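# Close all open drawers without disturbing the cabinets

## Task

Push every open drawer fully closed, keep each cabinet in its original position, knock nothing over, and finish with the robot upright and not tilted.

## Robot and tools

ROBOT. A Dexmate Vega runs in a physics simulation. It has a wheeled base (two steering, driven front wheels and a free rear caster) and a three-link torso that folds in a Z: torso_hip_rad, torso_knee_rad, torso_waist_rad. The chest's forward lean equals knee - hip - waist. On top are a head carrying head_camera and two 7-joint arms, each with a two-finger gripper and a wrist camera (left_wrist_camera, right_wrist_camera). Seen from above, the robot is about 0.70 m long and 0.63 m wide. Its front edge is 0.35 m ahead of the base origin. It begins in the stand posture (hip 0.469, knee 1.617, waist 1.048). Other presets: stand_high 0.78, 1.57, 0.44; lean_20 0.52, 1.05, 0.18; lean_45 0.52, 1.05, -0.26; low_lean_45 0, 0, -0.79. Fold both arms before going to low_lean_45. Fold joint values, in arm key order: left 1, 0.5, -0.6, -2.5, 0, -0.9, 0; right -1, -0.5, 0.6, -2.5, 0, 0.9, 0.

FRAMES. The base frame sits on the floor under the point the base spins about, 0.185 m behind the front axle. x is forward, y is left, z is up, all in metres. chest, left_hand and right_hand are reported in this frame. A hand point lies between the fingers, 0.033 m back from the closed tips. Its z axis runs along the fingers, its y axis is the closing direction, and its -x side is the back, where the camera sits. The odometry frame is the base frame as it was at the scene start. base_odometry only integrates wheel rotation, so wheel slip shows up as travel. Heading is in rad, positive to the left. turned_by_wheels and turned_by_imu give the rotation since the previous result. The IMU also catches turns from slipping or being pushed. base_tilt gives forward/right lean in degrees, with roughly 2 degrees of fixed error.

move. Every argument is optional. An empty call just reports state and images.
- base: an object with exactly one key, each a relative offset from where the base last reported itself. translate_m: metres, forward positive, -2 to 2. strafe_m: metres sideways, left positive, -2 to 2; heading may drift during it. rotate_rad: radians in place, counter-clockwise positive, -3.2 to 3.2. Changing direction first re-steers the front wheels, taking about 0.5 s and up to 1.1 s.
- joints: an object keyed by joint name. Values are absolute targets in rad. Arm ranges: shoulder pitch ±3.041 (left + lowers the arm, right - lowers it). Shoulder yaw: left -0.423 to 1.523, right -1.523 to 0.423. Upper-arm and forearm roll: ±3.041. Elbow: -3.041 to 0.214 (0 straight, negative bends). Wrist pitch: ±1.366 (left + tips down, right - tips down). Wrist yaw: left -1.348 to 1.087, right -1.087 to 1.348, positive to the left. Grippers: 0 (shut) to 0.785 per finger. Head: head_pan_rad ±2.792 (+ left), head_tilt_rad ±1.483, head_camera_tilt_rad -1.483 to 1.378 (+ down). Torso ranges: hip 0 to 1.57, knee 0 to 3.141, waist -1.57 to 1.57.
- speeds: caps for this action only. translate_m and strafe_m take 0.04 to 0.3 m/s; rotate_rad takes 0.1 to 0.6 rad/s.
- min_time_s: 0.1 to 8 s. It sets the shortest duration of the arm and head motions.
- target: must be sent on its own. It gives an absolute pose for one hand: side ("left" or "right"); x, y, z in m, base frame, -3 to 3; pitch_deg -30 to 95 (90 fingers down, 0 level); heading_deg (0 forward, + counter-clockwise); roll_deg (default 0); heading and roll each -360 to 360. line_only true refuses the move unless it can be a straight path. Poses are checked only against the robot's own body, never the scene. Straight paths are limited to 45 cm; otherwise the arm follows an arc that can swing wide. Repeat the same target after a "short (part of ...)" result.
- cameras: a list drawn from head_camera, left_wrist_camera, right_wrist_camera, all. An empty list returns no images.

RESULTS. The "pictures" line lists the image order. The "move" line shows done or the worst status. Possible statuses: done, off_target (resting away from target, maybe still pushing), contact_stop or contact_stop_at_<key> (the whole joint group stops and holds), time_out, not_followed or "joint command not followed" / "pose unreachable" (a self-collision check held the arm back), refused, reached (within 10 mm and 2 deg), short, unfinished, limit_stop_at_motor_heat. A refused call, or a stop that blocks it, cancels every later move, wait and finished_scene in the same reply. Results also show joint_positions, joint torques, motor temperatures and on_its_own.

OTHER TOOLS. wait: seconds 0 to 10, plus cameras; it returns the same report. zoom_image: camera, region [x0, y0, x1, y1] in pixels from the top-left corner, at most 504 x 504. read_manual: section "licences" only. finished_scene: scene (integer 1 to 3). It ends the scene for good, so the drawers must already be closed and stay that way.

CAUTIONS. The base does not stop at furniture; it stalls or keeps pushing. A time_out or a count near 0.000 means it is blocked. Close drawers with a gentle, steady push, never a slam, and do not shove the cabinet itself. Nothing prevents tipping: keep the chest from leaning far forward, especially with an arm stretched out. Never let the arms strike or press on each other. Contact torque limits are 142 N m for shoulders, 76 for upper-arm roll and elbow, and 23.7 for forearm and wrist. Reaching them causes a 10 s torque fault. Motors heat up while pushing or holding: a warning appears at 65 °C and the arm shuts down at 80 °C. After any stop, back the arm off first. Under joints, arms can hit the body; a head that is tilted can strike the chest as it pans. The simulation keeps running while you think.

Each tool is called after "Call:" by a JSON object that holds its "op" and its "data".

## Session

Call:
{"op": "move", "data": {"joints": {"head_camera_tilt_rad":0.35}}}

Call:
{"op": "move", "data": {"joints": {"head_pan_rad":1.3}, "cameras": ["head_camera"]}}

Call:
{"op": "move", "data": {"joints": {"head_pan_rad":2.6}, "cameras": ["head_camera"]}}

Call:
{"op": "move", "data": {"joints": {"head_pan_rad":-2.6}, "cameras": ["head_camera"]}}

Call:
{"op": "move", "data": {"joints": {"head_pan_rad":-1.3}, "cameras": ["head_camera"]}}

Scene clock: 0.87 s.
Joint torques (N m): left_arm=[7.28 0.98 -1.43 -5.96 -0.27 -1.59 -0.01] | right_arm=[-2.79 -0.04 -0.57 -4.08 -0.04 1.79 0.17]
Motor temperatures (°C): left_arm=[27 30 30 30 34 39 35] | right_arm=[30 28 29 31 34 34 35]
move: done
base_odometry: x=+0.000 y=+0.000 heading=+0.000
turned_by_wheels: +0.000
turned_by_imu: +0.000
base_tilt: forward=+0.7 right=-0.1
base_status: not commanded
joint_positions: torso_hip_rad=+0.469 torso_knee_rad=+1.617 torso_waist_rad=+1.048 left_shoulder_pitch_rad=+2.211 left_shoulder_yaw_rad=-0.012 left_upper_arm_roll_rad=-0.018 left_elbow_rad=-1.096 left_forearm_roll_rad=+0.000 left_wrist_pitch_rad=-0.486 left_wrist_yaw_rad=+0.003 left_gripper_rad=+0.005 right_shoulder_pitch_rad=-2.205 right_shoulder_yaw_rad=+0.017 right_upper_arm_roll_rad=+0.000 right_elbow_rad=-1.113 right_forearm_roll_rad=+0.002 right_wrist_pitch_rad=+0.507 right_wrist_yaw_rad=+0.015 right_gripper_rad=+0.005 head_pan_rad=+0.000 head_tilt_rad=+0.000 head_camera_tilt_rad=+0.350
joint_status: all done
chest: x=-0.0111 y=+0.0000 z=+1.4155 quat_wxyz=(+0.999, +0.000, +0.050, +0.000) (m; base frame)
left_hand: x=+0.1837 y=+0.2377 z=+0.5981 quat_wxyz=(+0.408, -0.010, +0.913, +0.007) pitch_deg=+41.8 heading_deg=+1.6 roll_deg=+0.4 back=up (m; base frame)
right_hand: x=+0.2035 y=-0.2175 z=+0.6125 quat_wxyz=(+0.429, +0.006, +0.903, +0.010) pitch_deg=+39.2 heading_deg=+1.0 roll_deg=+1.7 back=up (m; base frame)
pictures: head_camera, left_wrist_camera, right_wrist_camera
Images, in order (width x height): head_camera 896x560, left_wrist_camera 672x420, right_wrist_camera 672x420.

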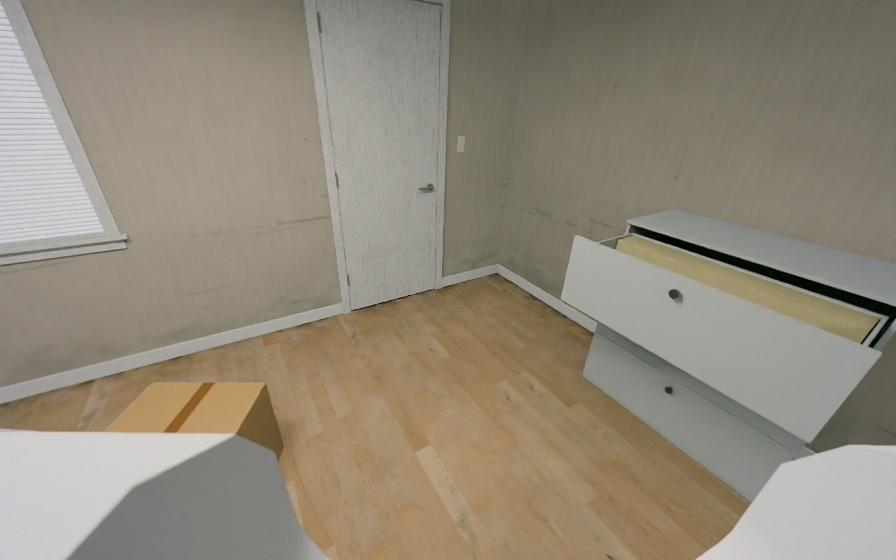

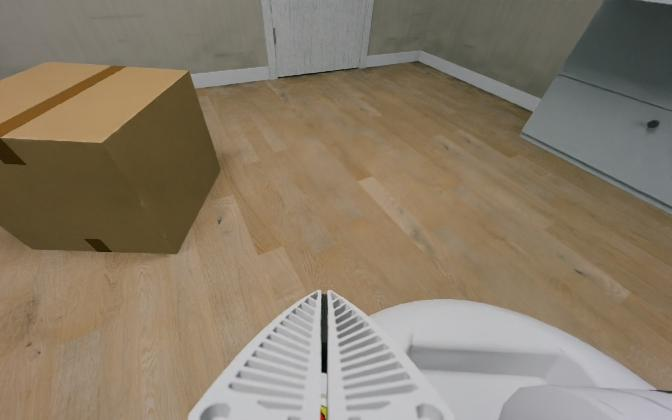

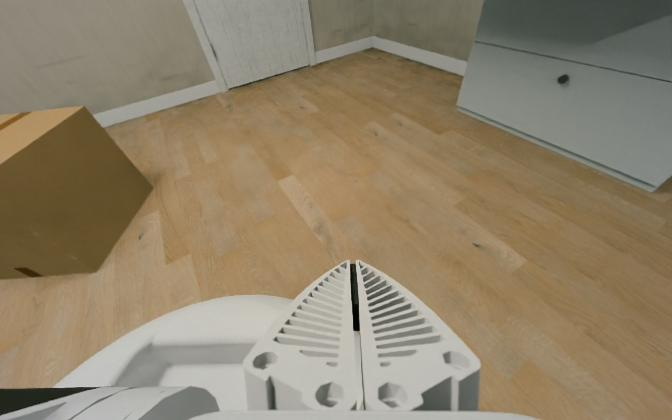

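Scene clock: 2.40 s.
Joint torques (N m): left_arm=[3.91 -1.42 1.38 -5.31 -0.48 -1.61 -0.31] | right_arm=[-2.03 -0.28 -0.71 -5.09 0.02 2.39 0.24]
Motor temperatures (°C): left_arm=[27 30 30 31 34 39 35] | right_arm=[30 28 29 31 34 35 35]
move: done
base_odometry: x=+0.000 y=+0.000 heading=+0.000
turned_by_wheels: +0.000
turned_by_imu: +0.000
base_tilt: forward=+0.6 right=-0.1
base_status: not commanded
joint_positions: torso_hip_rad=+0.469 torso_knee_rad=+1.617 torso_waist_rad=+1.048 left_shoulder_pitch_rad=+2.211 left_shoulder_yaw_rad=-0.012 left_upper_arm_roll_rad=-0.018 left_elbow_rad=-1.096 left_forearm_roll_rad=+0.000 left_wrist_pitch_rad=-0.486 left_wrist_yaw_rad=+0.003 left_gripper_rad=+0.005 right_shoulder_pitch_rad=-2.205 right_shoulder_yaw_rad=+0.017 right_upper_arm_roll_rad=+0.000 right_elbow_rad=-1.113 right_forearm_roll_rad=+0.002 right_wrist_pitch_rad=+0.507 right_wrist_yaw_rad=+0.015 right_gripper_rad=+0.005 head_pan_rad=+1.300 head_tilt_rad=+0.000 head_camera_tilt_rad=+0.350
joint_status: all done
chest: x=-0.0111 y=+0.0000 z=+1.4155 quat_wxyz=(+0.999, +0.000, +0.050, +0.000) (m; base frame)
left_hand: x=+0.1837 y=+0.2377 z=+0.5981 quat_wxyz=(+0.408, -0.010, +0.913, +0.007) pitch_deg=+41.8 heading_deg=+1.6 roll_deg=+0.4 back=up (m; base frame)
right_hand: x=+0.2035 y=-0.2175 z=+0.6125 quat_wxyz=(+0.429, +0.006, +0.903, +0.010) pitch_deg=+39.2 heading_deg=+1.0 roll_deg=+1.7 back=up (m; base frame)
pictures: head_camera
Images, in order (width x height): head_camera 896x560.

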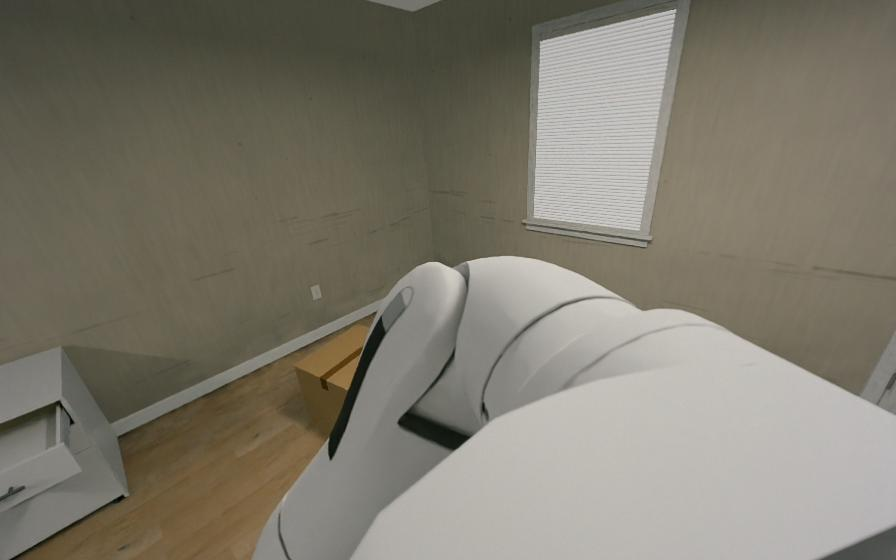

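Scene clock: 3.93 s.
Joint torques (N m): left_arm=[4.16 -0.59 -0.29 -5.62 -0.25 -2.4 0.52] | right_arm=[-3.33 0.81 -0.9 -4.04 -0.05 1.62 -0.02]
Motor temperatures (°C): left_arm=[27 30 30 31 34 39 35] | right_arm=[30 28 29 31 34 35 35]
move: done
base_odometry: x=+0.000 y=+0.000 heading=+0.000
turned_by_wheels: +0.000
turned_by_imu: +0.000
base_tilt: forward=+0.7 right=-0.1
base_status: not commanded
joint_positions: torso_hip_rad=+0.469 torso_knee_rad=+1.617 torso_waist_rad=+1.048 left_shoulder_pitch_rad=+2.211 left_shoulder_yaw_rad=-0.012 left_upper_arm_roll_rad=-0.018 left_elbow_rad=-1.096 left_forearm_roll_rad=+0.000 left_wrist_pitch_rad=-0.486 left_wrist_yaw_rad=+0.003 left_gripper_rad=+0.005 right_shoulder_pitch_rad=-2.205 right_shoulder_yaw_rad=+0.017 right_upper_arm_roll_rad=+0.000 right_elbow_rad=-1.113 right_forearm_roll_rad=+0.002 right_wrist_pitch_rad=+0.507 right_wrist_yaw_rad=+0.015 right_gripper_rad=+0.005 head_pan_rad=+2.600 head_tilt_rad=+0.000 head_camera_tilt_rad=+0.350
joint_status: all done
chest: x=-0.0111 y=+0.0000 z=+1.4155 quat_wxyz=(+0.999, +0.000, +0.050, +0.000) (m; base frame)
left_hand: x=+0.1837 y=+0.2377 z=+0.5981 quat_wxyz=(+0.408, -0.010, +0.913, +0.007) pitch_deg=+41.8 heading_deg=+1.6 roll_deg=+0.4 back=up (m; base frame)
right_hand: x=+0.2035 y=-0.2175 z=+0.6125 quat_wxyz=(+0.429, +0.006, +0.903, +0.010) pitch_deg=+39.2 heading_deg=+1.0 roll_deg=+1.7 back=up (m; base frame)
pictures: head_camera
Images, in order (width x height): head_camera 896x560.

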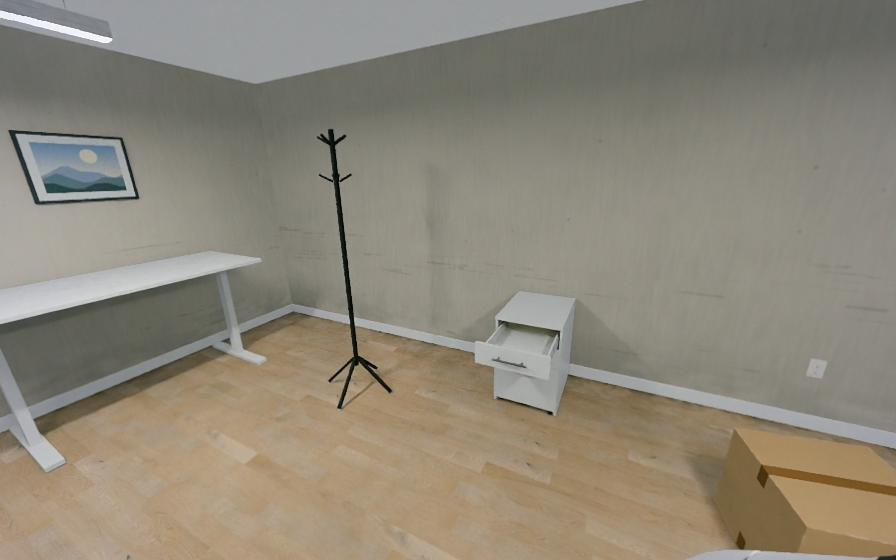

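Scene clock: 8.07 s.
Joint torques (N m): left_arm=[4.07 -1.73 1.07 -5.01 0.02 -1.03 0.31] | right_arm=[-1.44 1.28 -0.83 -4.36 -0.06 2.3 0.26]
Motor temperatures (°C): left_arm=[27 30 30 31 34 39 35] | right_arm=[30 28 29 31 34 35 35]
move: done
base_odometry: x=+0.000 y=+0.000 heading=+0.000
turned_by_wheels: +0.000
turned_by_imu: +0.001
base_tilt: forward=+0.6 right=+0.0
base_status: not commanded
joint_positions: torso_hip_rad=+0.469 torso_knee_rad=+1.617 torso_waist_rad=+1.048 left_shoulder_pitch_rad=+2.211 left_shoulder_yaw_rad=-0.012 left_upper_arm_roll_rad=-0.018 left_elbow_rad=-1.096 left_forearm_roll_rad=+0.000 left_wrist_pitch_rad=-0.486 left_wrist_yaw_rad=+0.003 left_gripper_rad=+0.005 right_shoulder_pitch_rad=-2.205 right_shoulder_yaw_rad=+0.017 right_upper_arm_roll_rad=+0.000 right_elbow_rad=-1.113 right_forearm_roll_rad=+0.002 right_wrist_pitch_rad=+0.507 right_wrist_yaw_rad=+0.015 right_gripper_rad=+0.005 head_pan_rad=-2.600 head_tilt_rad=+0.000 head_camera_tilt_rad=+0.350
joint_status: all done
chest: x=-0.0111 y=+0.0000 z=+1.4155 quat_wxyz=(+0.999, +0.000, +0.050, +0.000) (m; base frame)
left_hand: x=+0.1837 y=+0.2377 z=+0.5981 quat_wxyz=(+0.408, -0.010, +0.913, +0.007) pitch_deg=+41.8 heading_deg=+1.6 roll_deg=+0.4 back=up (m; base frame)
right_hand: x=+0.2035 y=-0.2175 z=+0.6125 quat_wxyz=(+0.429, +0.006, +0.903, +0.010) pitch_deg=+39.2 heading_deg=+1.0 roll_deg=+1.7 back=up (m; base frame)
pictures: head_camera
Images, in order (width x height): head_camera 896x560.

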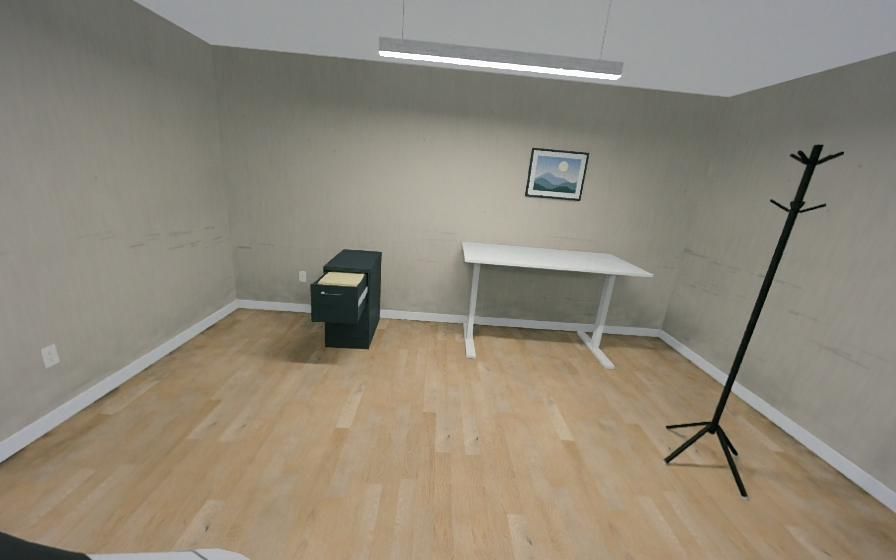

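Scene clock: 9.60 s.
Joint torques (N m): left_arm=[7.38 -2.28 -0.94 -5.83 0.22 -2.13 -0.16] | right_arm=[-3.46 0.88 -0.74 -5.01 -0.06 2.28 0.21]
Motor temperatures (°C): left_arm=[27 30 30 31 34 39 35] | right_arm=[30 28 29 31 34 35 35]
move: done
base_odometry: x=+0.000 y=+0.000 heading=+0.000
turned_by_wheels: +0.000
turned_by_imu: +0.000
base_tilt: forward=+0.7 right=-0.1
base_status: not commanded
joint_positions: torso_hip_rad=+0.469 torso_knee_rad=+1.617 torso_waist_rad=+1.048 left_shoulder_pitch_rad=+2.211 left_shoulder_yaw_rad=-0.012 left_upper_arm_roll_rad=-0.018 left_elbow_rad=-1.096 left_forearm_roll_rad=+0.000 left_wrist_pitch_rad=-0.486 left_wrist_yaw_rad=+0.003 left_gripper_rad=+0.005 right_shoulder_pitch_rad=-2.205 right_shoulder_yaw_rad=+0.017 right_upper_arm_roll_rad=+0.000 right_elbow_rad=-1.113 right_forearm_roll_rad=+0.002 right_wrist_pitch_rad=+0.507 right_wrist_yaw_rad=+0.015 right_gripper_rad=+0.005 head_pan_rad=-1.300 head_tilt_rad=+0.000 head_camera_tilt_rad=+0.350
joint_status: all done
chest: x=-0.0111 y=+0.0000 z=+1.4155 quat_wxyz=(+0.999, +0.000, +0.050, +0.000) (m; base frame)
left_hand: x=+0.1837 y=+0.2377 z=+0.5981 quat_wxyz=(+0.408, -0.010, +0.913, +0.007) pitch_deg=+41.8 heading_deg=+1.6 roll_deg=+0.4 back=up (m; base frame)
right_hand: x=+0.2035 y=-0.2175 z=+0.6125 quat_wxyz=(+0.429, +0.006, +0.903, +0.010) pitch_deg=+39.2 heading_deg=+1.0 roll_deg=+1.7 back=up (m; base frame)
pictures: head_camera
Images, in order (width x height): head_camera 896x560.

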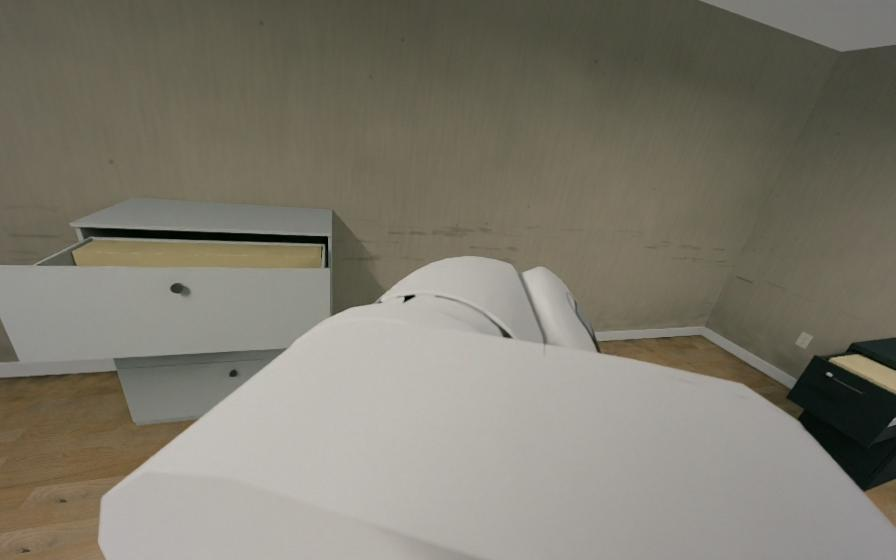

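Call:
{"op": "move", "data": {"base": {"rotate_rad":-1.08}, "joints": {"head_pan_rad":0,"head_camera_tilt_rad":0.5}, "cameras": ["head_camera","left_wrist_camera"]}}

Scene clock: 25.83 s.
Joint torques (N m): left_arm=[5.81 -1.98 0.73 -5.19 -0.24 -1.77 -0.5] | right_arm=[-1.45 0.34 -0.76 -4.99 0.09 2.35 0.2]
Motor temperatures (°C): left_arm=[27 30 30 31 34 39 35] | right_arm=[30 28 29 31 34 35 35]
move: done
base_odometry: x=+0.001 y=+0.000 heading=-1.082
turned_by_wheels: -1.082
turned_by_imu: -1.060
base_tilt: forward=+0.6 right=-0.1
base_status: done
joint_positions: torso_hip_rad=+0.469 torso_knee_rad=+1.617 torso_waist_rad=+1.048 left_shoulder_pitch_rad=+2.211 left_shoulder_yaw_rad=-0.012 left_upper_arm_roll_rad=-0.018 left_elbow_rad=-1.096 left_forearm_roll_rad=+0.000 left_wrist_pitch_rad=-0.486 left_wrist_yaw_rad=+0.003 left_gripper_rad=+0.005 right_shoulder_pitch_rad=-2.205 right_shoulder_yaw_rad=+0.017 right_upper_arm_roll_rad=+0.000 right_elbow_rad=-1.113 right_forearm_roll_rad=+0.002 right_wrist_pitch_rad=+0.507 right_wrist_yaw_rad=+0.015 right_gripper_rad=+0.005 head_pan_rad=+0.000 head_tilt_rad=+0.000 head_camera_tilt_rad=+0.500
joint_status: all done
chest: x=-0.0111 y=+0.0000 z=+1.4155 quat_wxyz=(+0.999, +0.000, +0.050, +0.000) (m; base frame)
left_hand: x=+0.1837 y=+0.2377 z=+0.5981 quat_wxyz=(+0.408, -0.010, +0.913, +0.007) pitch_deg=+41.8 heading_deg=+1.6 roll_deg=+0.4 back=up (m; base frame)
right_hand: x=+0.2035 y=-0.2175 z=+0.6125 quat_wxyz=(+0.429, +0.006, +0.903, +0.010) pitch_deg=+39.2 heading_deg=+1.0 roll_deg=+1.7 back=up (m; base frame)
pictures: head_camera, left_wrist_camera
Images, in order (width x height): head_camera 896x560, left_wrist_camera 672x420.

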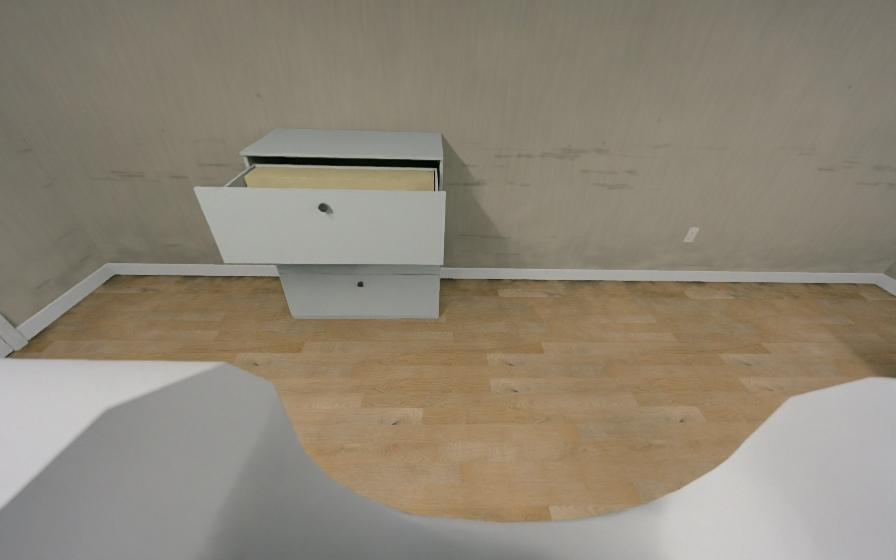

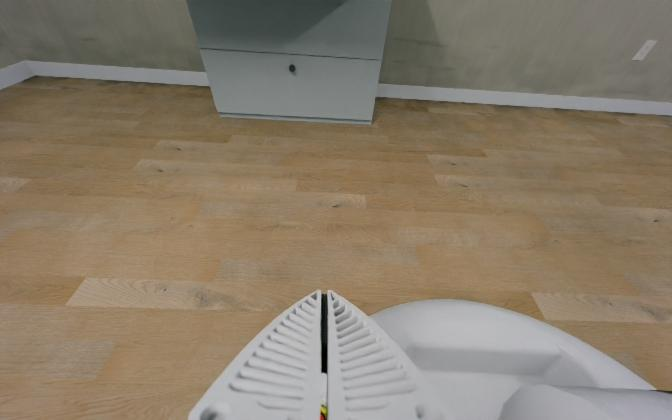

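Call:
{"op": "move", "data": {"target": {"side":"left","x":0.6,"y":0.25,"z":0.8,"pitch_deg":15,"heading_deg":0}, "cameras": []}}

Call:
{"op": "move", "data": {"base": {"rotate_rad":-0.02}, "cameras": []}}

Call:
{"op": "move", "data": {"base": {"strafe_m":0.2}, "cameras": []}}

Call:
{"op": "move", "data": {"base": {"translate_m":0.4}}}

Scene clock: 42.73 s.
Joint torques (N m): left_arm=[-10.45 1.17 -1.81 -12.62 -0.68 -1.95 -0.07] | right_arm=[-3.71 1.23 -0.69 -4.54 0.02 1.68 0.3]
Motor temperatures (°C): left_arm=[27 30 30 31 34 39 35] | right_arm=[30 28 29 31 34 35 35]
move: done
base_odometry: x=+0.001 y=+0.000 heading=-1.082
turned_by_wheels: +0.000
turned_by_imu: +0.001
base_tilt: forward=+0.6 right=-0.1
base_status: not commanded
joint_positions: torso_hip_rad=+0.469 torso_knee_rad=+1.617 torso_waist_rad=+1.048 left_shoulder_pitch_rad=+1.626 left_shoulder_yaw_rad=+0.022 left_upper_arm_roll_rad=-0.029 left_elbow_rad=-1.115 left_forearm_roll_rad=-0.020 left_wrist_pitch_rad=-0.342 left_wrist_yaw_rad=-0.038 left_gripper_rad=+0.005 right_shoulder_pitch_rad=-2.205 right_shoulder_yaw_rad=+0.017 right_upper_arm_roll_rad=+0.000 right_elbow_rad=-1.113 right_forearm_roll_rad=+0.002 right_wrist_pitch_rad=+0.507 right_wrist_yaw_rad=+0.015 right_gripper_rad=+0.005 head_pan_rad=+0.000 head_tilt_rad=+0.000 head_camera_tilt_rad=+0.500
joint_status: not commanded
chest: x=-0.0111 y=+0.0000 z=+1.4155 quat_wxyz=(+0.999, +0.000, +0.050, +0.000) (m; base frame)
left_hand: x=+0.5962 y=+0.2497 z=+0.7965 quat_wxyz=(+0.607, +0.000, +0.795, +0.000) pitch_deg=+15.3 heading_deg=+0.0 roll_deg=+0.0 back=up (m; base frame)
left_hand_status: reached (checked arc [a long move], planned for 2.2 s): 5 mm and 0.3 deg off.
right_hand: x=+0.2035 y=-0.2175 z=+0.6125 quat_wxyz=(+0.429, +0.006, +0.903, +0.010) pitch_deg=+39.2 heading_deg=+1.0 roll_deg=+1.7 back=up (m; base frame)
pictures: none
No camera images: "cameras" was empty.

Scene clock: 43.40 s.
Joint torques (N m): left_arm=[-11.4 2.42 -0.24 -11.97 0.19 -0.67 -0.5] | right_arm=[-2.73 1.3 -0.85 -4.33 0.01 2.29 0.15]
Motor temperatures (°C): left_arm=[27 30 30 31 34 39 35] | right_arm=[30 28 29 31 34 35 35]
move: done
base_odometry: x=+0.001 y=+0.000 heading=-1.101
turned_by_wheels: -0.020
turned_by_imu: -0.019
base_tilt: forward=+0.6 right=-0.1
base_status: done
joint_positions: torso_hip_rad=+0.469 torso_knee_rad=+1.617 torso_waist_rad=+1.048 left_shoulder_pitch_rad=+1.621 left_shoulder_yaw_rad=+0.023 left_upper_arm_roll_rad=-0.029 left_elbow_rad=-1.116 left_forearm_roll_rad=-0.021 left_wrist_pitch_rad=-0.341 left_wrist_yaw_rad=-0.038 left_gripper_rad=+0.005 right_shoulder_pitch_rad=-2.205 right_shoulder_yaw_rad=+0.017 right_upper_arm_roll_rad=+0.000 right_elbow_rad=-1.113 right_forearm_roll_rad=+0.002 right_wrist_pitch_rad=+0.507 right_wrist_yaw_rad=+0.015 right_gripper_rad=+0.005 head_pan_rad=+0.000 head_tilt_rad=+0.000 head_camera_tilt_rad=+0.500
joint_status: not commanded
chest: x=-0.0111 y=+0.0000 z=+1.4155 quat_wxyz=(+0.999, +0.000, +0.050, +0.000) (m; base frame)
left_hand: x=+0.5988 y=+0.2498 z=+0.7988 quat_wxyz=(+0.608, +0.000, +0.794, +0.000) pitch_deg=+15.1 heading_deg=+0.0 roll_deg=+0.0 back=up (m; base frame)
right_hand: x=+0.2035 y=-0.2175 z=+0.6125 quat_wxyz=(+0.429, +0.006, +0.903, +0.010) pitch_deg=+39.2 heading_deg=+1.0 roll_deg=+1.7 back=up (m; base frame)
pictures: none
No camera images: "cameras" was empty.

Scene clock: 45.97 s.
Joint torques (N m): left_arm=[-10.51 2.85 -2.67 -13.32 -0.47 -1.88 -0.14] | right_arm=[-2.49 0.37 -0.73 -4.39 -0.06 2.41 0.22]
Motor temperatures (°C): left_arm=[28 30 30 31 34 39 35] | right_arm=[30 28 29 31 34 35 35]
move: done
base_odometry: x=+0.179 y=+0.091 heading=-1.098
turned_by_wheels: +0.003
turned_by_imu: +0.002
base_tilt: forward=+0.6 right=-0.1
base_status: done
joint_positions: torso_hip_rad=+0.469 torso_knee_rad=+1.617 torso_waist_rad=+1.048 left_shoulder_pitch_rad=+1.620 left_shoulder_yaw_rad=+0.023 left_upper_arm_roll_rad=-0.029 left_elbow_rad=-1.116 left_forearm_roll_rad=-0.021 left_wrist_pitch_rad=-0.341 left_wrist_yaw_rad=-0.038 left_gripper_rad=+0.005 right_shoulder_pitch_rad=-2.205 right_shoulder_yaw_rad=+0.017 right_upper_arm_roll_rad=+0.000 right_elbow_rad=-1.113 right_forearm_roll_rad=+0.002 right_wrist_pitch_rad=+0.507 right_wrist_yaw_rad=+0.015 right_gripper_rad=+0.005 head_pan_rad=+0.000 head_tilt_rad=+0.000 head_camera_tilt_rad=+0.500
joint_status: not commanded
chest: x=-0.0111 y=+0.0000 z=+1.4155 quat_wxyz=(+0.999, +0.000, +0.050, +0.000) (m; base frame)
left_hand: x=+0.5998 y=+0.2499 z=+0.7996 quat_wxyz=(+0.608, +0.000, +0.794, +0.000) pitch_deg=+15.0 heading_deg=+0.0 roll_deg=+0.0 back=up (m; base frame)
right_hand: x=+0.2035 y=-0.2175 z=+0.6125 quat_wxyz=(+0.429, +0.006, +0.903, +0.010) pitch_deg=+39.2 heading_deg=+1.0 roll_deg=+1.7 back=up (m; base frame)
pictures: none
No camera images: "cameras" was empty.

Scene clock: 49.53 s.
Joint torques (N m): left_arm=[-9.77 2.5 -1.82 -12.73 -0.42 -2.39 -0.06] | right_arm=[-3.08 -0.01 -0.67 -4.73 -0.01 2.07 0.15]
Motor temperatures (°C): left_arm=[28 30 30 31 34 39 35] | right_arm=[30 28 29 31 34 35 35]
move: done
base_odometry: x=+0.362 y=-0.264 heading=-1.099
turned_by_wheels: -0.001
turned_by_imu: +0.000
base_tilt: forward=+0.6 right=-0.1
base_status: done
joint_positions: torso_hip_rad=+0.469 torso_knee_rad=+1.617 torso_waist_rad=+1.048 left_shoulder_pitch_rad=+1.620 left_shoulder_yaw_rad=+0.023 left_upper_arm_roll_rad=-0.029 left_elbow_rad=-1.116 left_forearm_roll_rad=-0.021 left_wrist_pitch_rad=-0.341 left_wrist_yaw_rad=-0.038 left_gripper_rad=+0.005 right_shoulder_pitch_rad=-2.205 right_shoulder_yaw_rad=+0.017 right_upper_arm_roll_rad=+0.000 right_elbow_rad=-1.113 right_forearm_roll_rad=+0.002 right_wrist_pitch_rad=+0.507 right_wrist_yaw_rad=+0.015 right_gripper_rad=+0.005 head_pan_rad=+0.000 head_tilt_rad=+0.000 head_camera_tilt_rad=+0.500
joint_status: not commanded
chest: x=-0.0111 y=+0.0000 z=+1.4155 quat_wxyz=(+0.999, +0.000, +0.050, +0.000) (m; base frame)
left_hand: x=+0.5998 y=+0.2499 z=+0.7996 quat_wxyz=(+0.608, +0.000, +0.794, +0.000) pitch_deg=+15.0 heading_deg=+0.0 roll_deg=+0.0 back=up (m; base frame)
right_hand: x=+0.2035 y=-0.2175 z=+0.6124 quat_wxyz=(+0.429, +0.006, +0.903, +0.010) pitch_deg=+39.2 heading_deg=+1.0 roll_deg=+1.7 back=up (m; base frame)
pictures: head_camera, left_wrist_camera, right_wrist_camera
Images, in order (width x height): head_camera 896x560, left_wrist_camera 672x420, right_wrist_camera 672x420.

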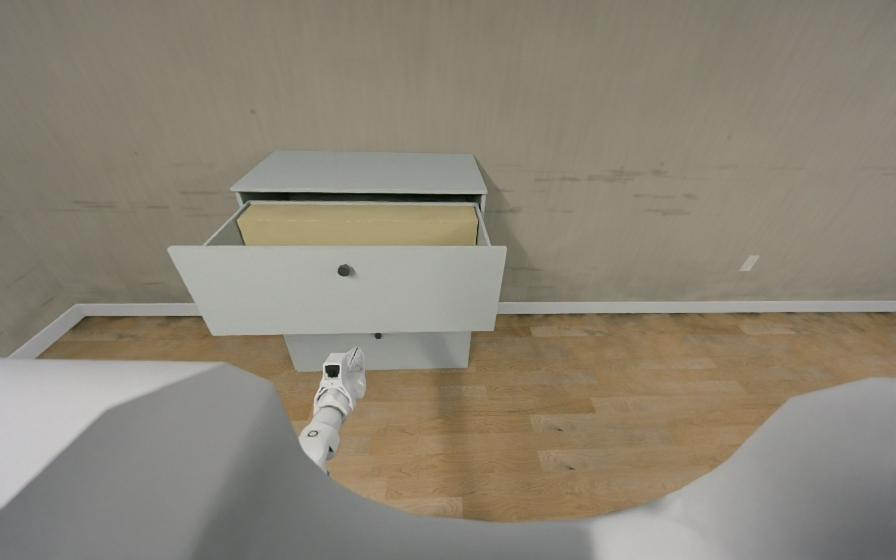

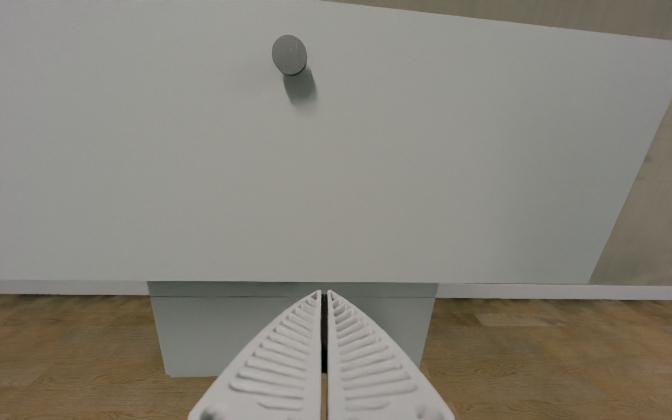

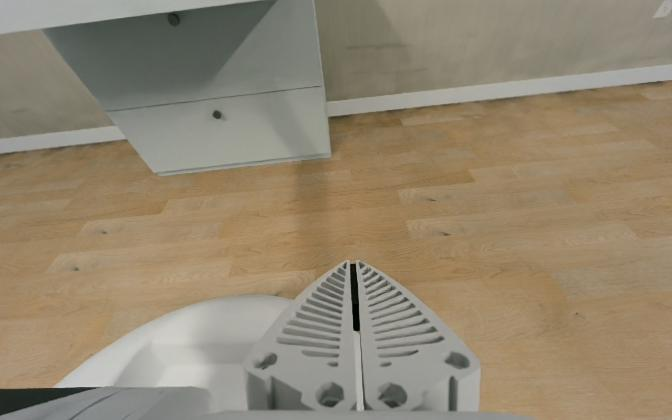

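Call:
{"op": "move", "data": {"target": {"side":"left","x":0.6,"y":0.25,"z":0.87,"pitch_deg":15,"heading_deg":0}, "cameras": []}}

Call:
{"op": "move", "data": {"base": {"translate_m":0.15}, "cameras": ["left_wrist_camera"]}}

Call:
{"op": "move", "data": {"base": {"translate_m":0.25}, "speeds": {"translate_m":0.08}, "cameras": ["head_camera","left_wrist_camera"]}}

Scene clock: 60.97 s.
Joint torques (N m): left_arm=[-4.69 2.7 -2.29 -15.88 -0.46 -1.65 0.22] | right_arm=[-2.86 0.77 -0.75 -4.9 -0.06 2.03 0.22]
Motor temperatures (°C): left_arm=[28 30 30 31 34 39 35] | right_arm=[30 28 29 31 34 35 35]
move: done
base_odometry: x=+0.362 y=-0.264 heading=-1.099
turned_by_wheels: +0.000
turned_by_imu: +0.001
base_tilt: forward=+0.7 right=+0.0
base_status: not commanded
joint_positions: torso_hip_rad=+0.469 torso_knee_rad=+1.617 torso_waist_rad=+1.048 left_shoulder_pitch_rad=+1.762 left_shoulder_yaw_rad=+0.024 left_upper_arm_roll_rad=-0.032 left_elbow_rad=-1.560 left_forearm_roll_rad=-0.025 left_wrist_pitch_rad=-0.039 left_wrist_yaw_rad=-0.033 left_gripper_rad=+0.005 right_shoulder_pitch_rad=-2.205 right_shoulder_yaw_rad=+0.017 right_upper_arm_roll_rad=+0.000 right_elbow_rad=-1.113 right_forearm_roll_rad=+0.002 right_wrist_pitch_rad=+0.507 right_wrist_yaw_rad=+0.015 right_gripper_rad=+0.005 head_pan_rad=+0.000 head_tilt_rad=+0.000 head_camera_tilt_rad=+0.500
joint_status: not commanded
chest: x=-0.0111 y=+0.0000 z=+1.4155 quat_wxyz=(+0.999, +0.000, +0.050, +0.000) (m; base frame)
left_hand: x=+0.6001 y=+0.2498 z=+0.8687 quat_wxyz=(+0.609, +0.000, +0.793, +0.000) pitch_deg=+15.0 heading_deg=+0.0 roll_deg=+0.0 back=up (m; base frame)
left_hand_status: reached (straight line, planned for 1.7 s): 1 mm and 0.0 deg off.
right_hand: x=+0.2035 y=-0.2175 z=+0.6124 quat_wxyz=(+0.429, +0.006, +0.903, +0.010) pitch_deg=+39.2 heading_deg=+1.0 roll_deg=+1.7 back=up (m; base frame)
pictures: none
No camera images: "cameras" was empty.

Scene clock: 63.03 s.
Joint torques (N m): left_arm=[-2.69 1.77 -3.89 -15.44 -0.65 -3.52 0.29] | right_arm=[-3.28 0.45 -0.88 -4.63 -0.06 1.99 0.07]
Motor temperatures (°C): left_arm=[28 30 30 31 34 39 35] | right_arm=[30 28 29 31 34 35 35]
move: done
base_odometry: x=+0.430 y=-0.398 heading=-1.099
turned_by_wheels: +0.000
turned_by_imu: +0.000
base_tilt: forward=+0.6 right=+0.0
base_status: done
joint_positions: torso_hip_rad=+0.469 torso_knee_rad=+1.617 torso_waist_rad=+1.048 left_shoulder_pitch_rad=+1.764 left_shoulder_yaw_rad=+0.024 left_upper_arm_roll_rad=-0.033 left_elbow_rad=-1.566 left_forearm_roll_rad=-0.026 left_wrist_pitch_rad=-0.035 left_wrist_yaw_rad=-0.033 left_gripper_rad=+0.005 right_shoulder_pitch_rad=-2.205 right_shoulder_yaw_rad=+0.017 right_upper_arm_roll_rad=+0.000 right_elbow_rad=-1.113 right_forearm_roll_rad=+0.002 right_wrist_pitch_rad=+0.507 right_wrist_yaw_rad=+0.015 right_gripper_rad=+0.005 head_pan_rad=+0.000 head_tilt_rad=+0.000 head_camera_tilt_rad=+0.500
joint_status: not commanded
chest: x=-0.0110 y=+0.0000 z=+1.4155 quat_wxyz=(+0.999, +0.000, +0.050, +0.000) (m; base frame)
left_hand: x=+0.6000 y=+0.2498 z=+0.8698 quat_wxyz=(+0.609, +0.000, +0.793, +0.000) pitch_deg=+15.0 heading_deg=+0.0 roll_deg=+0.0 back=up (m; base frame)
right_hand: x=+0.2035 y=-0.2175 z=+0.6124 quat_wxyz=(+0.429, +0.006, +0.903, +0.010) pitch_deg=+39.2 heading_deg=+1.0 roll_deg=+1.7 back=up (m; base frame)
pictures: left_wrist_camera
Images, in order (width x height): left_wrist_camera 672x420.

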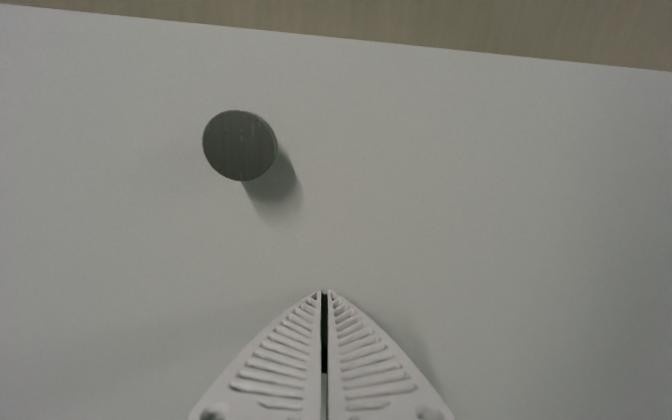

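Scene clock: 67.10 s.
Joint torques (N m): left_arm=[-8.51 0.37 2.41 -15.93 -0.01 -3.42 -0.51] | right_arm=[-1.94 1.04 -0.84 -4.95 -0.11 2.25 0.17]
Motor temperatures (°C): left_arm=[28 30 30 31 34 39 35] | right_arm=[30 28 29 31 34 35 35]
move: done
base_odometry: x=+0.545 y=-0.620 heading=-1.100
turned_by_wheels: +0.000
turned_by_imu: +0.000
base_tilt: forward=+0.7 right=-0.1
base_status: done
joint_positions: torso_hip_rad=+0.469 torso_knee_rad=+1.617 torso_waist_rad=+1.048 left_shoulder_pitch_rad=+1.765 left_shoulder_yaw_rad=+0.025 left_upper_arm_roll_rad=-0.033 left_elbow_rad=-1.566 left_forearm_roll_rad=-0.026 left_wrist_pitch_rad=-0.035 left_wrist_yaw_rad=-0.033 left_gripper_rad=+0.005 right_shoulder_pitch_rad=-2.205 right_shoulder_yaw_rad=+0.017 right_upper_arm_roll_rad=+0.000 right_elbow_rad=-1.113 right_forearm_roll_rad=+0.002 right_wrist_pitch_rad=+0.507 right_wrist_yaw_rad=+0.015 right_gripper_rad=+0.005 head_pan_rad=+0.000 head_tilt_rad=+0.000 head_camera_tilt_rad=+0.500
joint_status: not commanded
chest: x=-0.0111 y=+0.0000 z=+1.4155 quat_wxyz=(+0.999, +0.000, +0.050, +0.000) (m; base frame)
left_hand: x=+0.5998 y=+0.2501 z=+0.8696 quat_wxyz=(+0.608, +0.000, +0.794, +0.000) pitch_deg=+15.0 heading_deg=+0.0 roll_deg=+0.0 back=up (m; base frame)
right_hand: x=+0.2035 y=-0.2175 z=+0.6124 quat_wxyz=(+0.429, +0.006, +0.903, +0.010) pitch_deg=+39.2 heading_deg=+1.0 roll_deg=+1.7 back=up (m; base frame)
pictures: head_camera, left_wrist_camera
Images, in order (width x height): head_camera 896x560, left_wrist_camera 672x420.

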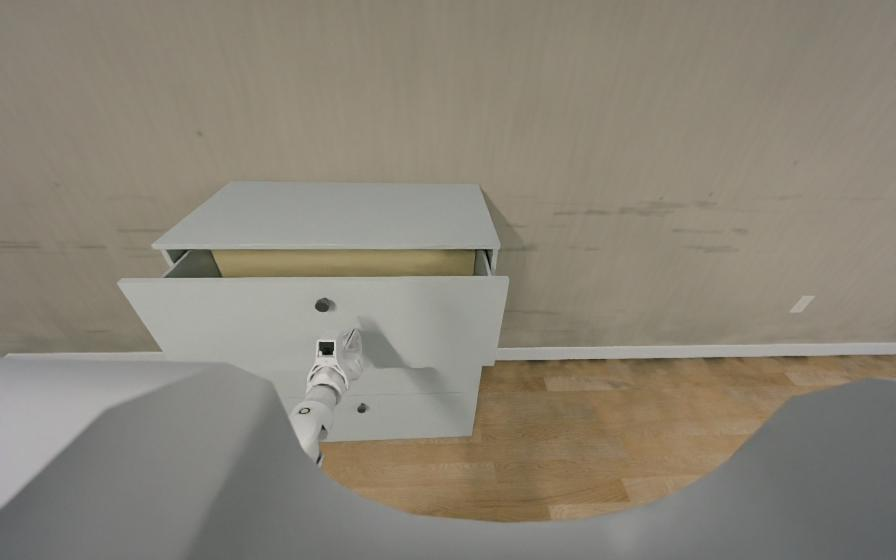

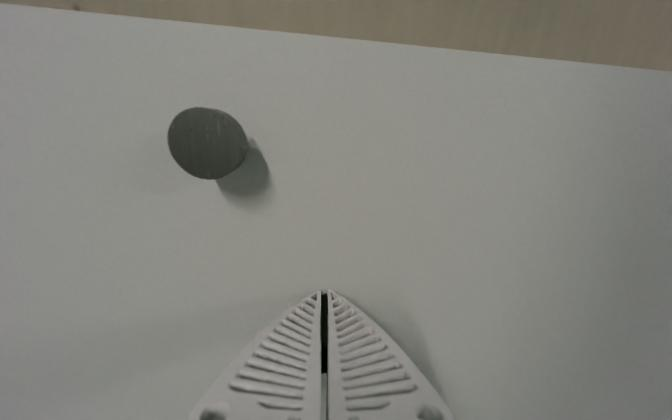

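Call:
{"op": "move", "data": {"base": {"translate_m":0.1}, "speeds": {"translate_m":0.08}, "cameras": ["head_camera","left_wrist_camera"]}}

Scene clock: 73.87 s.
Joint torques (N m): left_arm=[-8.59 0.18 1.21 -13.86 -0.59 -3.17 -0.19] | right_arm=[-3.76 0.68 -0.63 -3.95 -0.05 2.55 0.14]
Motor temperatures (°C): left_arm=[28 30 30 31 34 39 35] | right_arm=[30 28 29 31 34 35 35]
move: done
base_odometry: x=+0.590 y=-0.709 heading=-1.100
turned_by_wheels: +0.000
turned_by_imu: +0.000
base_tilt: forward=+0.7 right=-0.1
base_status: done
joint_positions: torso_hip_rad=+0.469 torso_knee_rad=+1.617 torso_waist_rad=+1.048 left_shoulder_pitch_rad=+1.765 left_shoulder_yaw_rad=+0.025 left_upper_arm_roll_rad=-0.033 left_elbow_rad=-1.566 left_forearm_roll_rad=-0.026 left_wrist_pitch_rad=-0.035 left_wrist_yaw_rad=-0.033 left_gripper_rad=+0.005 right_shoulder_pitch_rad=-2.205 right_shoulder_yaw_rad=+0.017 right_upper_arm_roll_rad=+0.000 right_elbow_rad=-1.113 right_forearm_roll_rad=+0.002 right_wrist_pitch_rad=+0.507 right_wrist_yaw_rad=+0.015 right_gripper_rad=+0.005 head_pan_rad=+0.000 head_tilt_rad=+0.000 head_camera_tilt_rad=+0.500
joint_status: not commanded
chest: x=-0.0111 y=+0.0000 z=+1.4155 quat_wxyz=(+0.999, +0.000, +0.050, +0.000) (m; base frame)
left_hand: x=+0.5998 y=+0.2501 z=+0.8696 quat_wxyz=(+0.608, +0.000, +0.794, +0.000) pitch_deg=+15.0 heading_deg=+0.0 roll_deg=+0.0 back=up (m; base frame)
right_hand: x=+0.2035 y=-0.2175 z=+0.6124 quat_wxyz=(+0.429, +0.006, +0.903, +0.010) pitch_deg=+39.2 heading_deg=+1.0 roll_deg=+1.7 back=up (m; base frame)
pictures: head_camera, left_wrist_camera
Images, in order (width x height): head_camera 896x560, left_wrist_camera 672x420.

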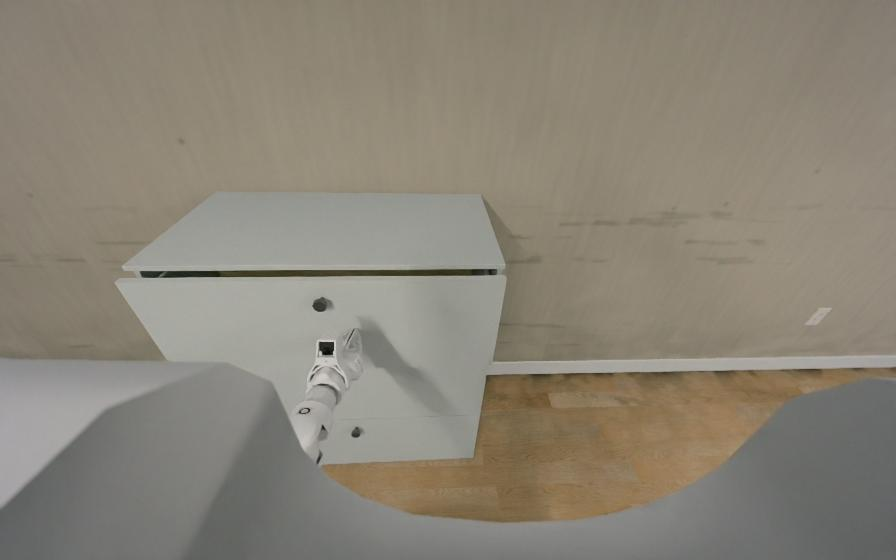

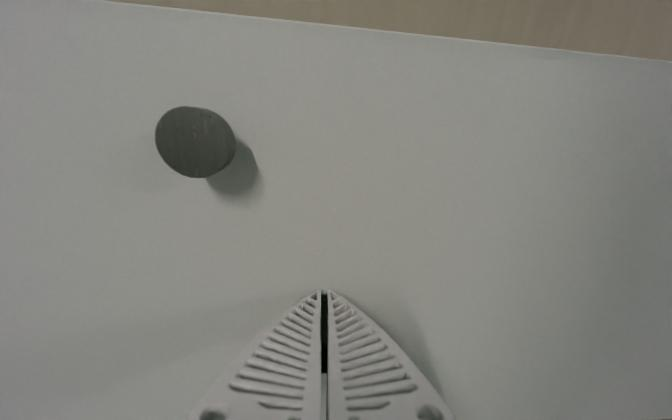

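Call:
{"op": "move", "data": {"target": {"side":"left","x":0.63,"y":0.25,"z":0.87,"pitch_deg":15,"heading_deg":0,"line_only":true}, "cameras": ["head_camera","left_wrist_camera"]}}

Call:
{"op": "move", "data": {"target": {"side":"left","x":0.645,"y":0.25,"z":0.87,"pitch_deg":15,"heading_deg":0,"line_only":true}, "cameras": ["head_camera","left_wrist_camera"]}}

Scene clock: 81.13 s.
Joint torques (N m): left_arm=[-15.72 1.77 5.69 -14.81 -0.17 -2.62 0.23] | right_arm=[-3.6 1.28 -0.96 -5.15 0.01 2.23 0.21]
Motor temperatures (°C): left_arm=[28 30 30 32 34 39 35] | right_arm=[30 28 29 31 34 35 35]
move: done
base_odometry: x=+0.590 y=-0.709 heading=-1.100
turned_by_wheels: +0.000
turned_by_imu: +0.001
base_tilt: forward=+0.7 right=-0.1
base_status: not commanded
joint_positions: torso_hip_rad=+0.469 torso_knee_rad=+1.617 torso_waist_rad=+1.048 left_shoulder_pitch_rad=+1.680 left_shoulder_yaw_rad=+0.026 left_upper_arm_roll_rad=-0.031 left_elbow_rad=-1.487 left_forearm_roll_rad=-0.024 left_wrist_pitch_rad=-0.029 left_wrist_yaw_rad=-0.032 left_gripper_rad=+0.005 right_shoulder_pitch_rad=-2.205 right_shoulder_yaw_rad=+0.017 right_upper_arm_roll_rad=+0.000 right_elbow_rad=-1.113 right_forearm_roll_rad=+0.002 right_wrist_pitch_rad=+0.507 right_wrist_yaw_rad=+0.015 right_gripper_rad=+0.005 head_pan_rad=+0.000 head_tilt_rad=+0.000 head_camera_tilt_rad=+0.500
joint_status: not commanded
chest: x=-0.0112 y=+0.0000 z=+1.4155 quat_wxyz=(+0.999, +0.000, +0.050, +0.000) (m; base frame)
left_hand: x=+0.6277 y=+0.2502 z=+0.8695 quat_wxyz=(+0.608, +0.000, +0.794, +0.000) pitch_deg=+15.0 heading_deg=+0.0 roll_deg=+0.0 back=up (m; base frame)
left_hand_status: reached (straight line, planned for 0.6 s): 2 mm and 0.1 deg off.
right_hand: x=+0.2034 y=-0.2175 z=+0.6125 quat_wxyz=(+0.429, +0.006, +0.903, +0.010) pitch_deg=+39.2 heading_deg=+1.0 roll_deg=+1.7 back=up (m; base frame)
pictures: head_camera, left_wrist_camera
Images, in order (width x height): head_camera 896x560, left_wrist_camera 672x420.

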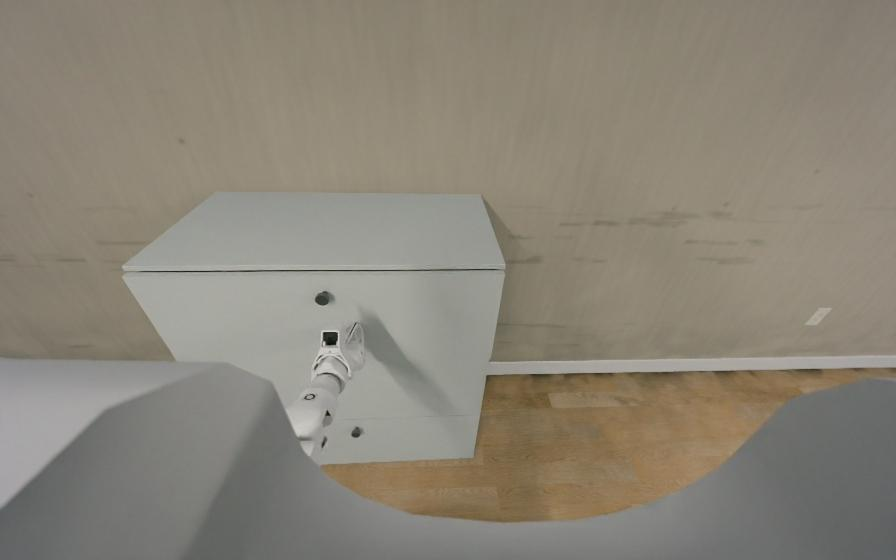

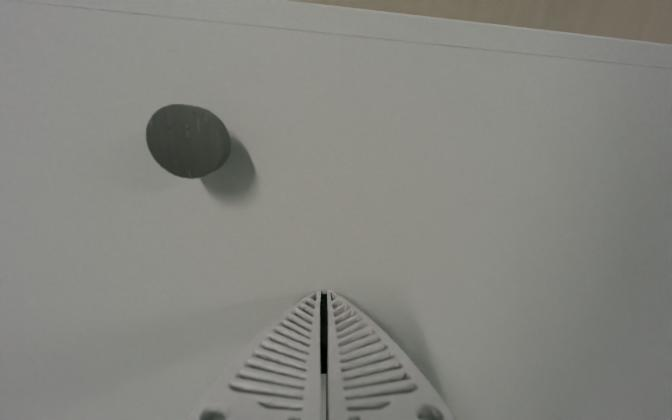

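Scene clock: 82.53 s.
Joint torques (N m): left_arm=[-15.02 1.11 3.35 -13.71 0.71 -3.12 -0.73] | right_arm=[-2.25 0.94 -0.84 -4.21 0 2.24 0.01]
Motor temperatures (°C): left_arm=[28 30 30 32 34 40 35] | right_arm=[30 28 29 31 34 35 35]
move: done
base_odometry: x=+0.590 y=-0.709 heading=-1.100
turned_by_wheels: +0.000
turned_by_imu: +0.000
base_tilt: forward=+0.6 right=-0.1
base_status: not commanded
joint_positions: torso_hip_rad=+0.469 torso_knee_rad=+1.617 torso_waist_rad=+1.048 left_shoulder_pitch_rad=+1.633 left_shoulder_yaw_rad=+0.026 left_upper_arm_roll_rad=-0.029 left_elbow_rad=-1.440 left_forearm_roll_rad=-0.023 left_wrist_pitch_rad=-0.029 left_wrist_yaw_rad=-0.032 left_gripper_rad=+0.005 right_shoulder_pitch_rad=-2.205 right_shoulder_yaw_rad=+0.017 right_upper_arm_roll_rad=+0.000 right_elbow_rad=-1.113 right_forearm_roll_rad=+0.002 right_wrist_pitch_rad=+0.507 right_wrist_yaw_rad=+0.015 right_gripper_rad=+0.005 head_pan_rad=+0.000 head_tilt_rad=+0.000 head_camera_tilt_rad=+0.500
joint_status: not commanded
chest: x=-0.0112 y=+0.0000 z=+1.4155 quat_wxyz=(+0.999, +0.000, +0.050, +0.000) (m; base frame)
left_hand: x=+0.6428 y=+0.2501 z=+0.8695 quat_wxyz=(+0.608, +0.000, +0.794, +0.000) pitch_deg=+15.0 heading_deg=+0.0 roll_deg=+0.0 back=up (m; base frame)
left_hand_status: reached (straight line, planned for 0.5 s): 2 mm and 0.0 deg off.
right_hand: x=+0.2034 y=-0.2175 z=+0.6125 quat_wxyz=(+0.429, +0.006, +0.903, +0.010) pitch_deg=+39.2 heading_deg=+1.0 roll_deg=+1.7 back=up (m; base frame)
pictures: head_camera, left_wrist_camera
Images, in order (width x height): head_camera 896x560, left_wrist_camera 672x420.

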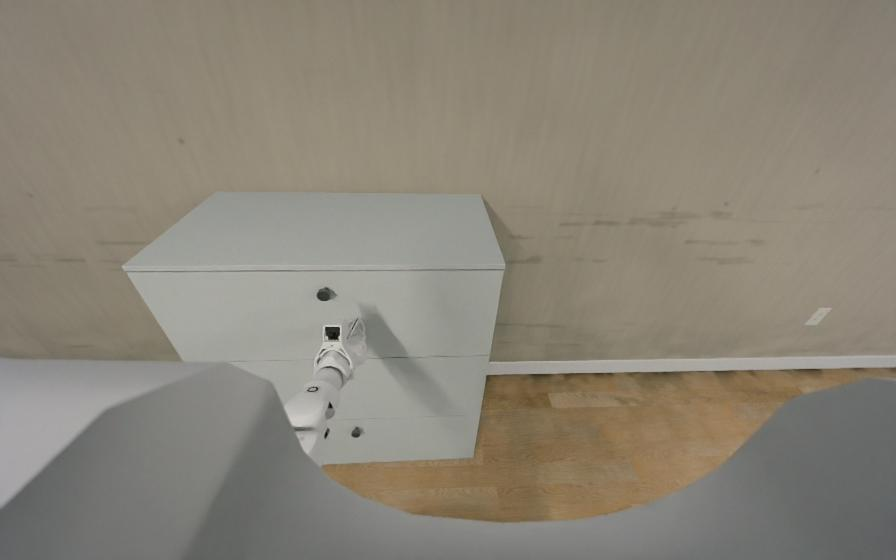

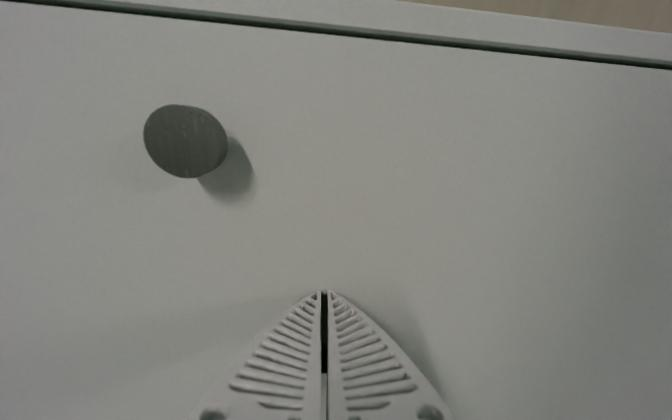

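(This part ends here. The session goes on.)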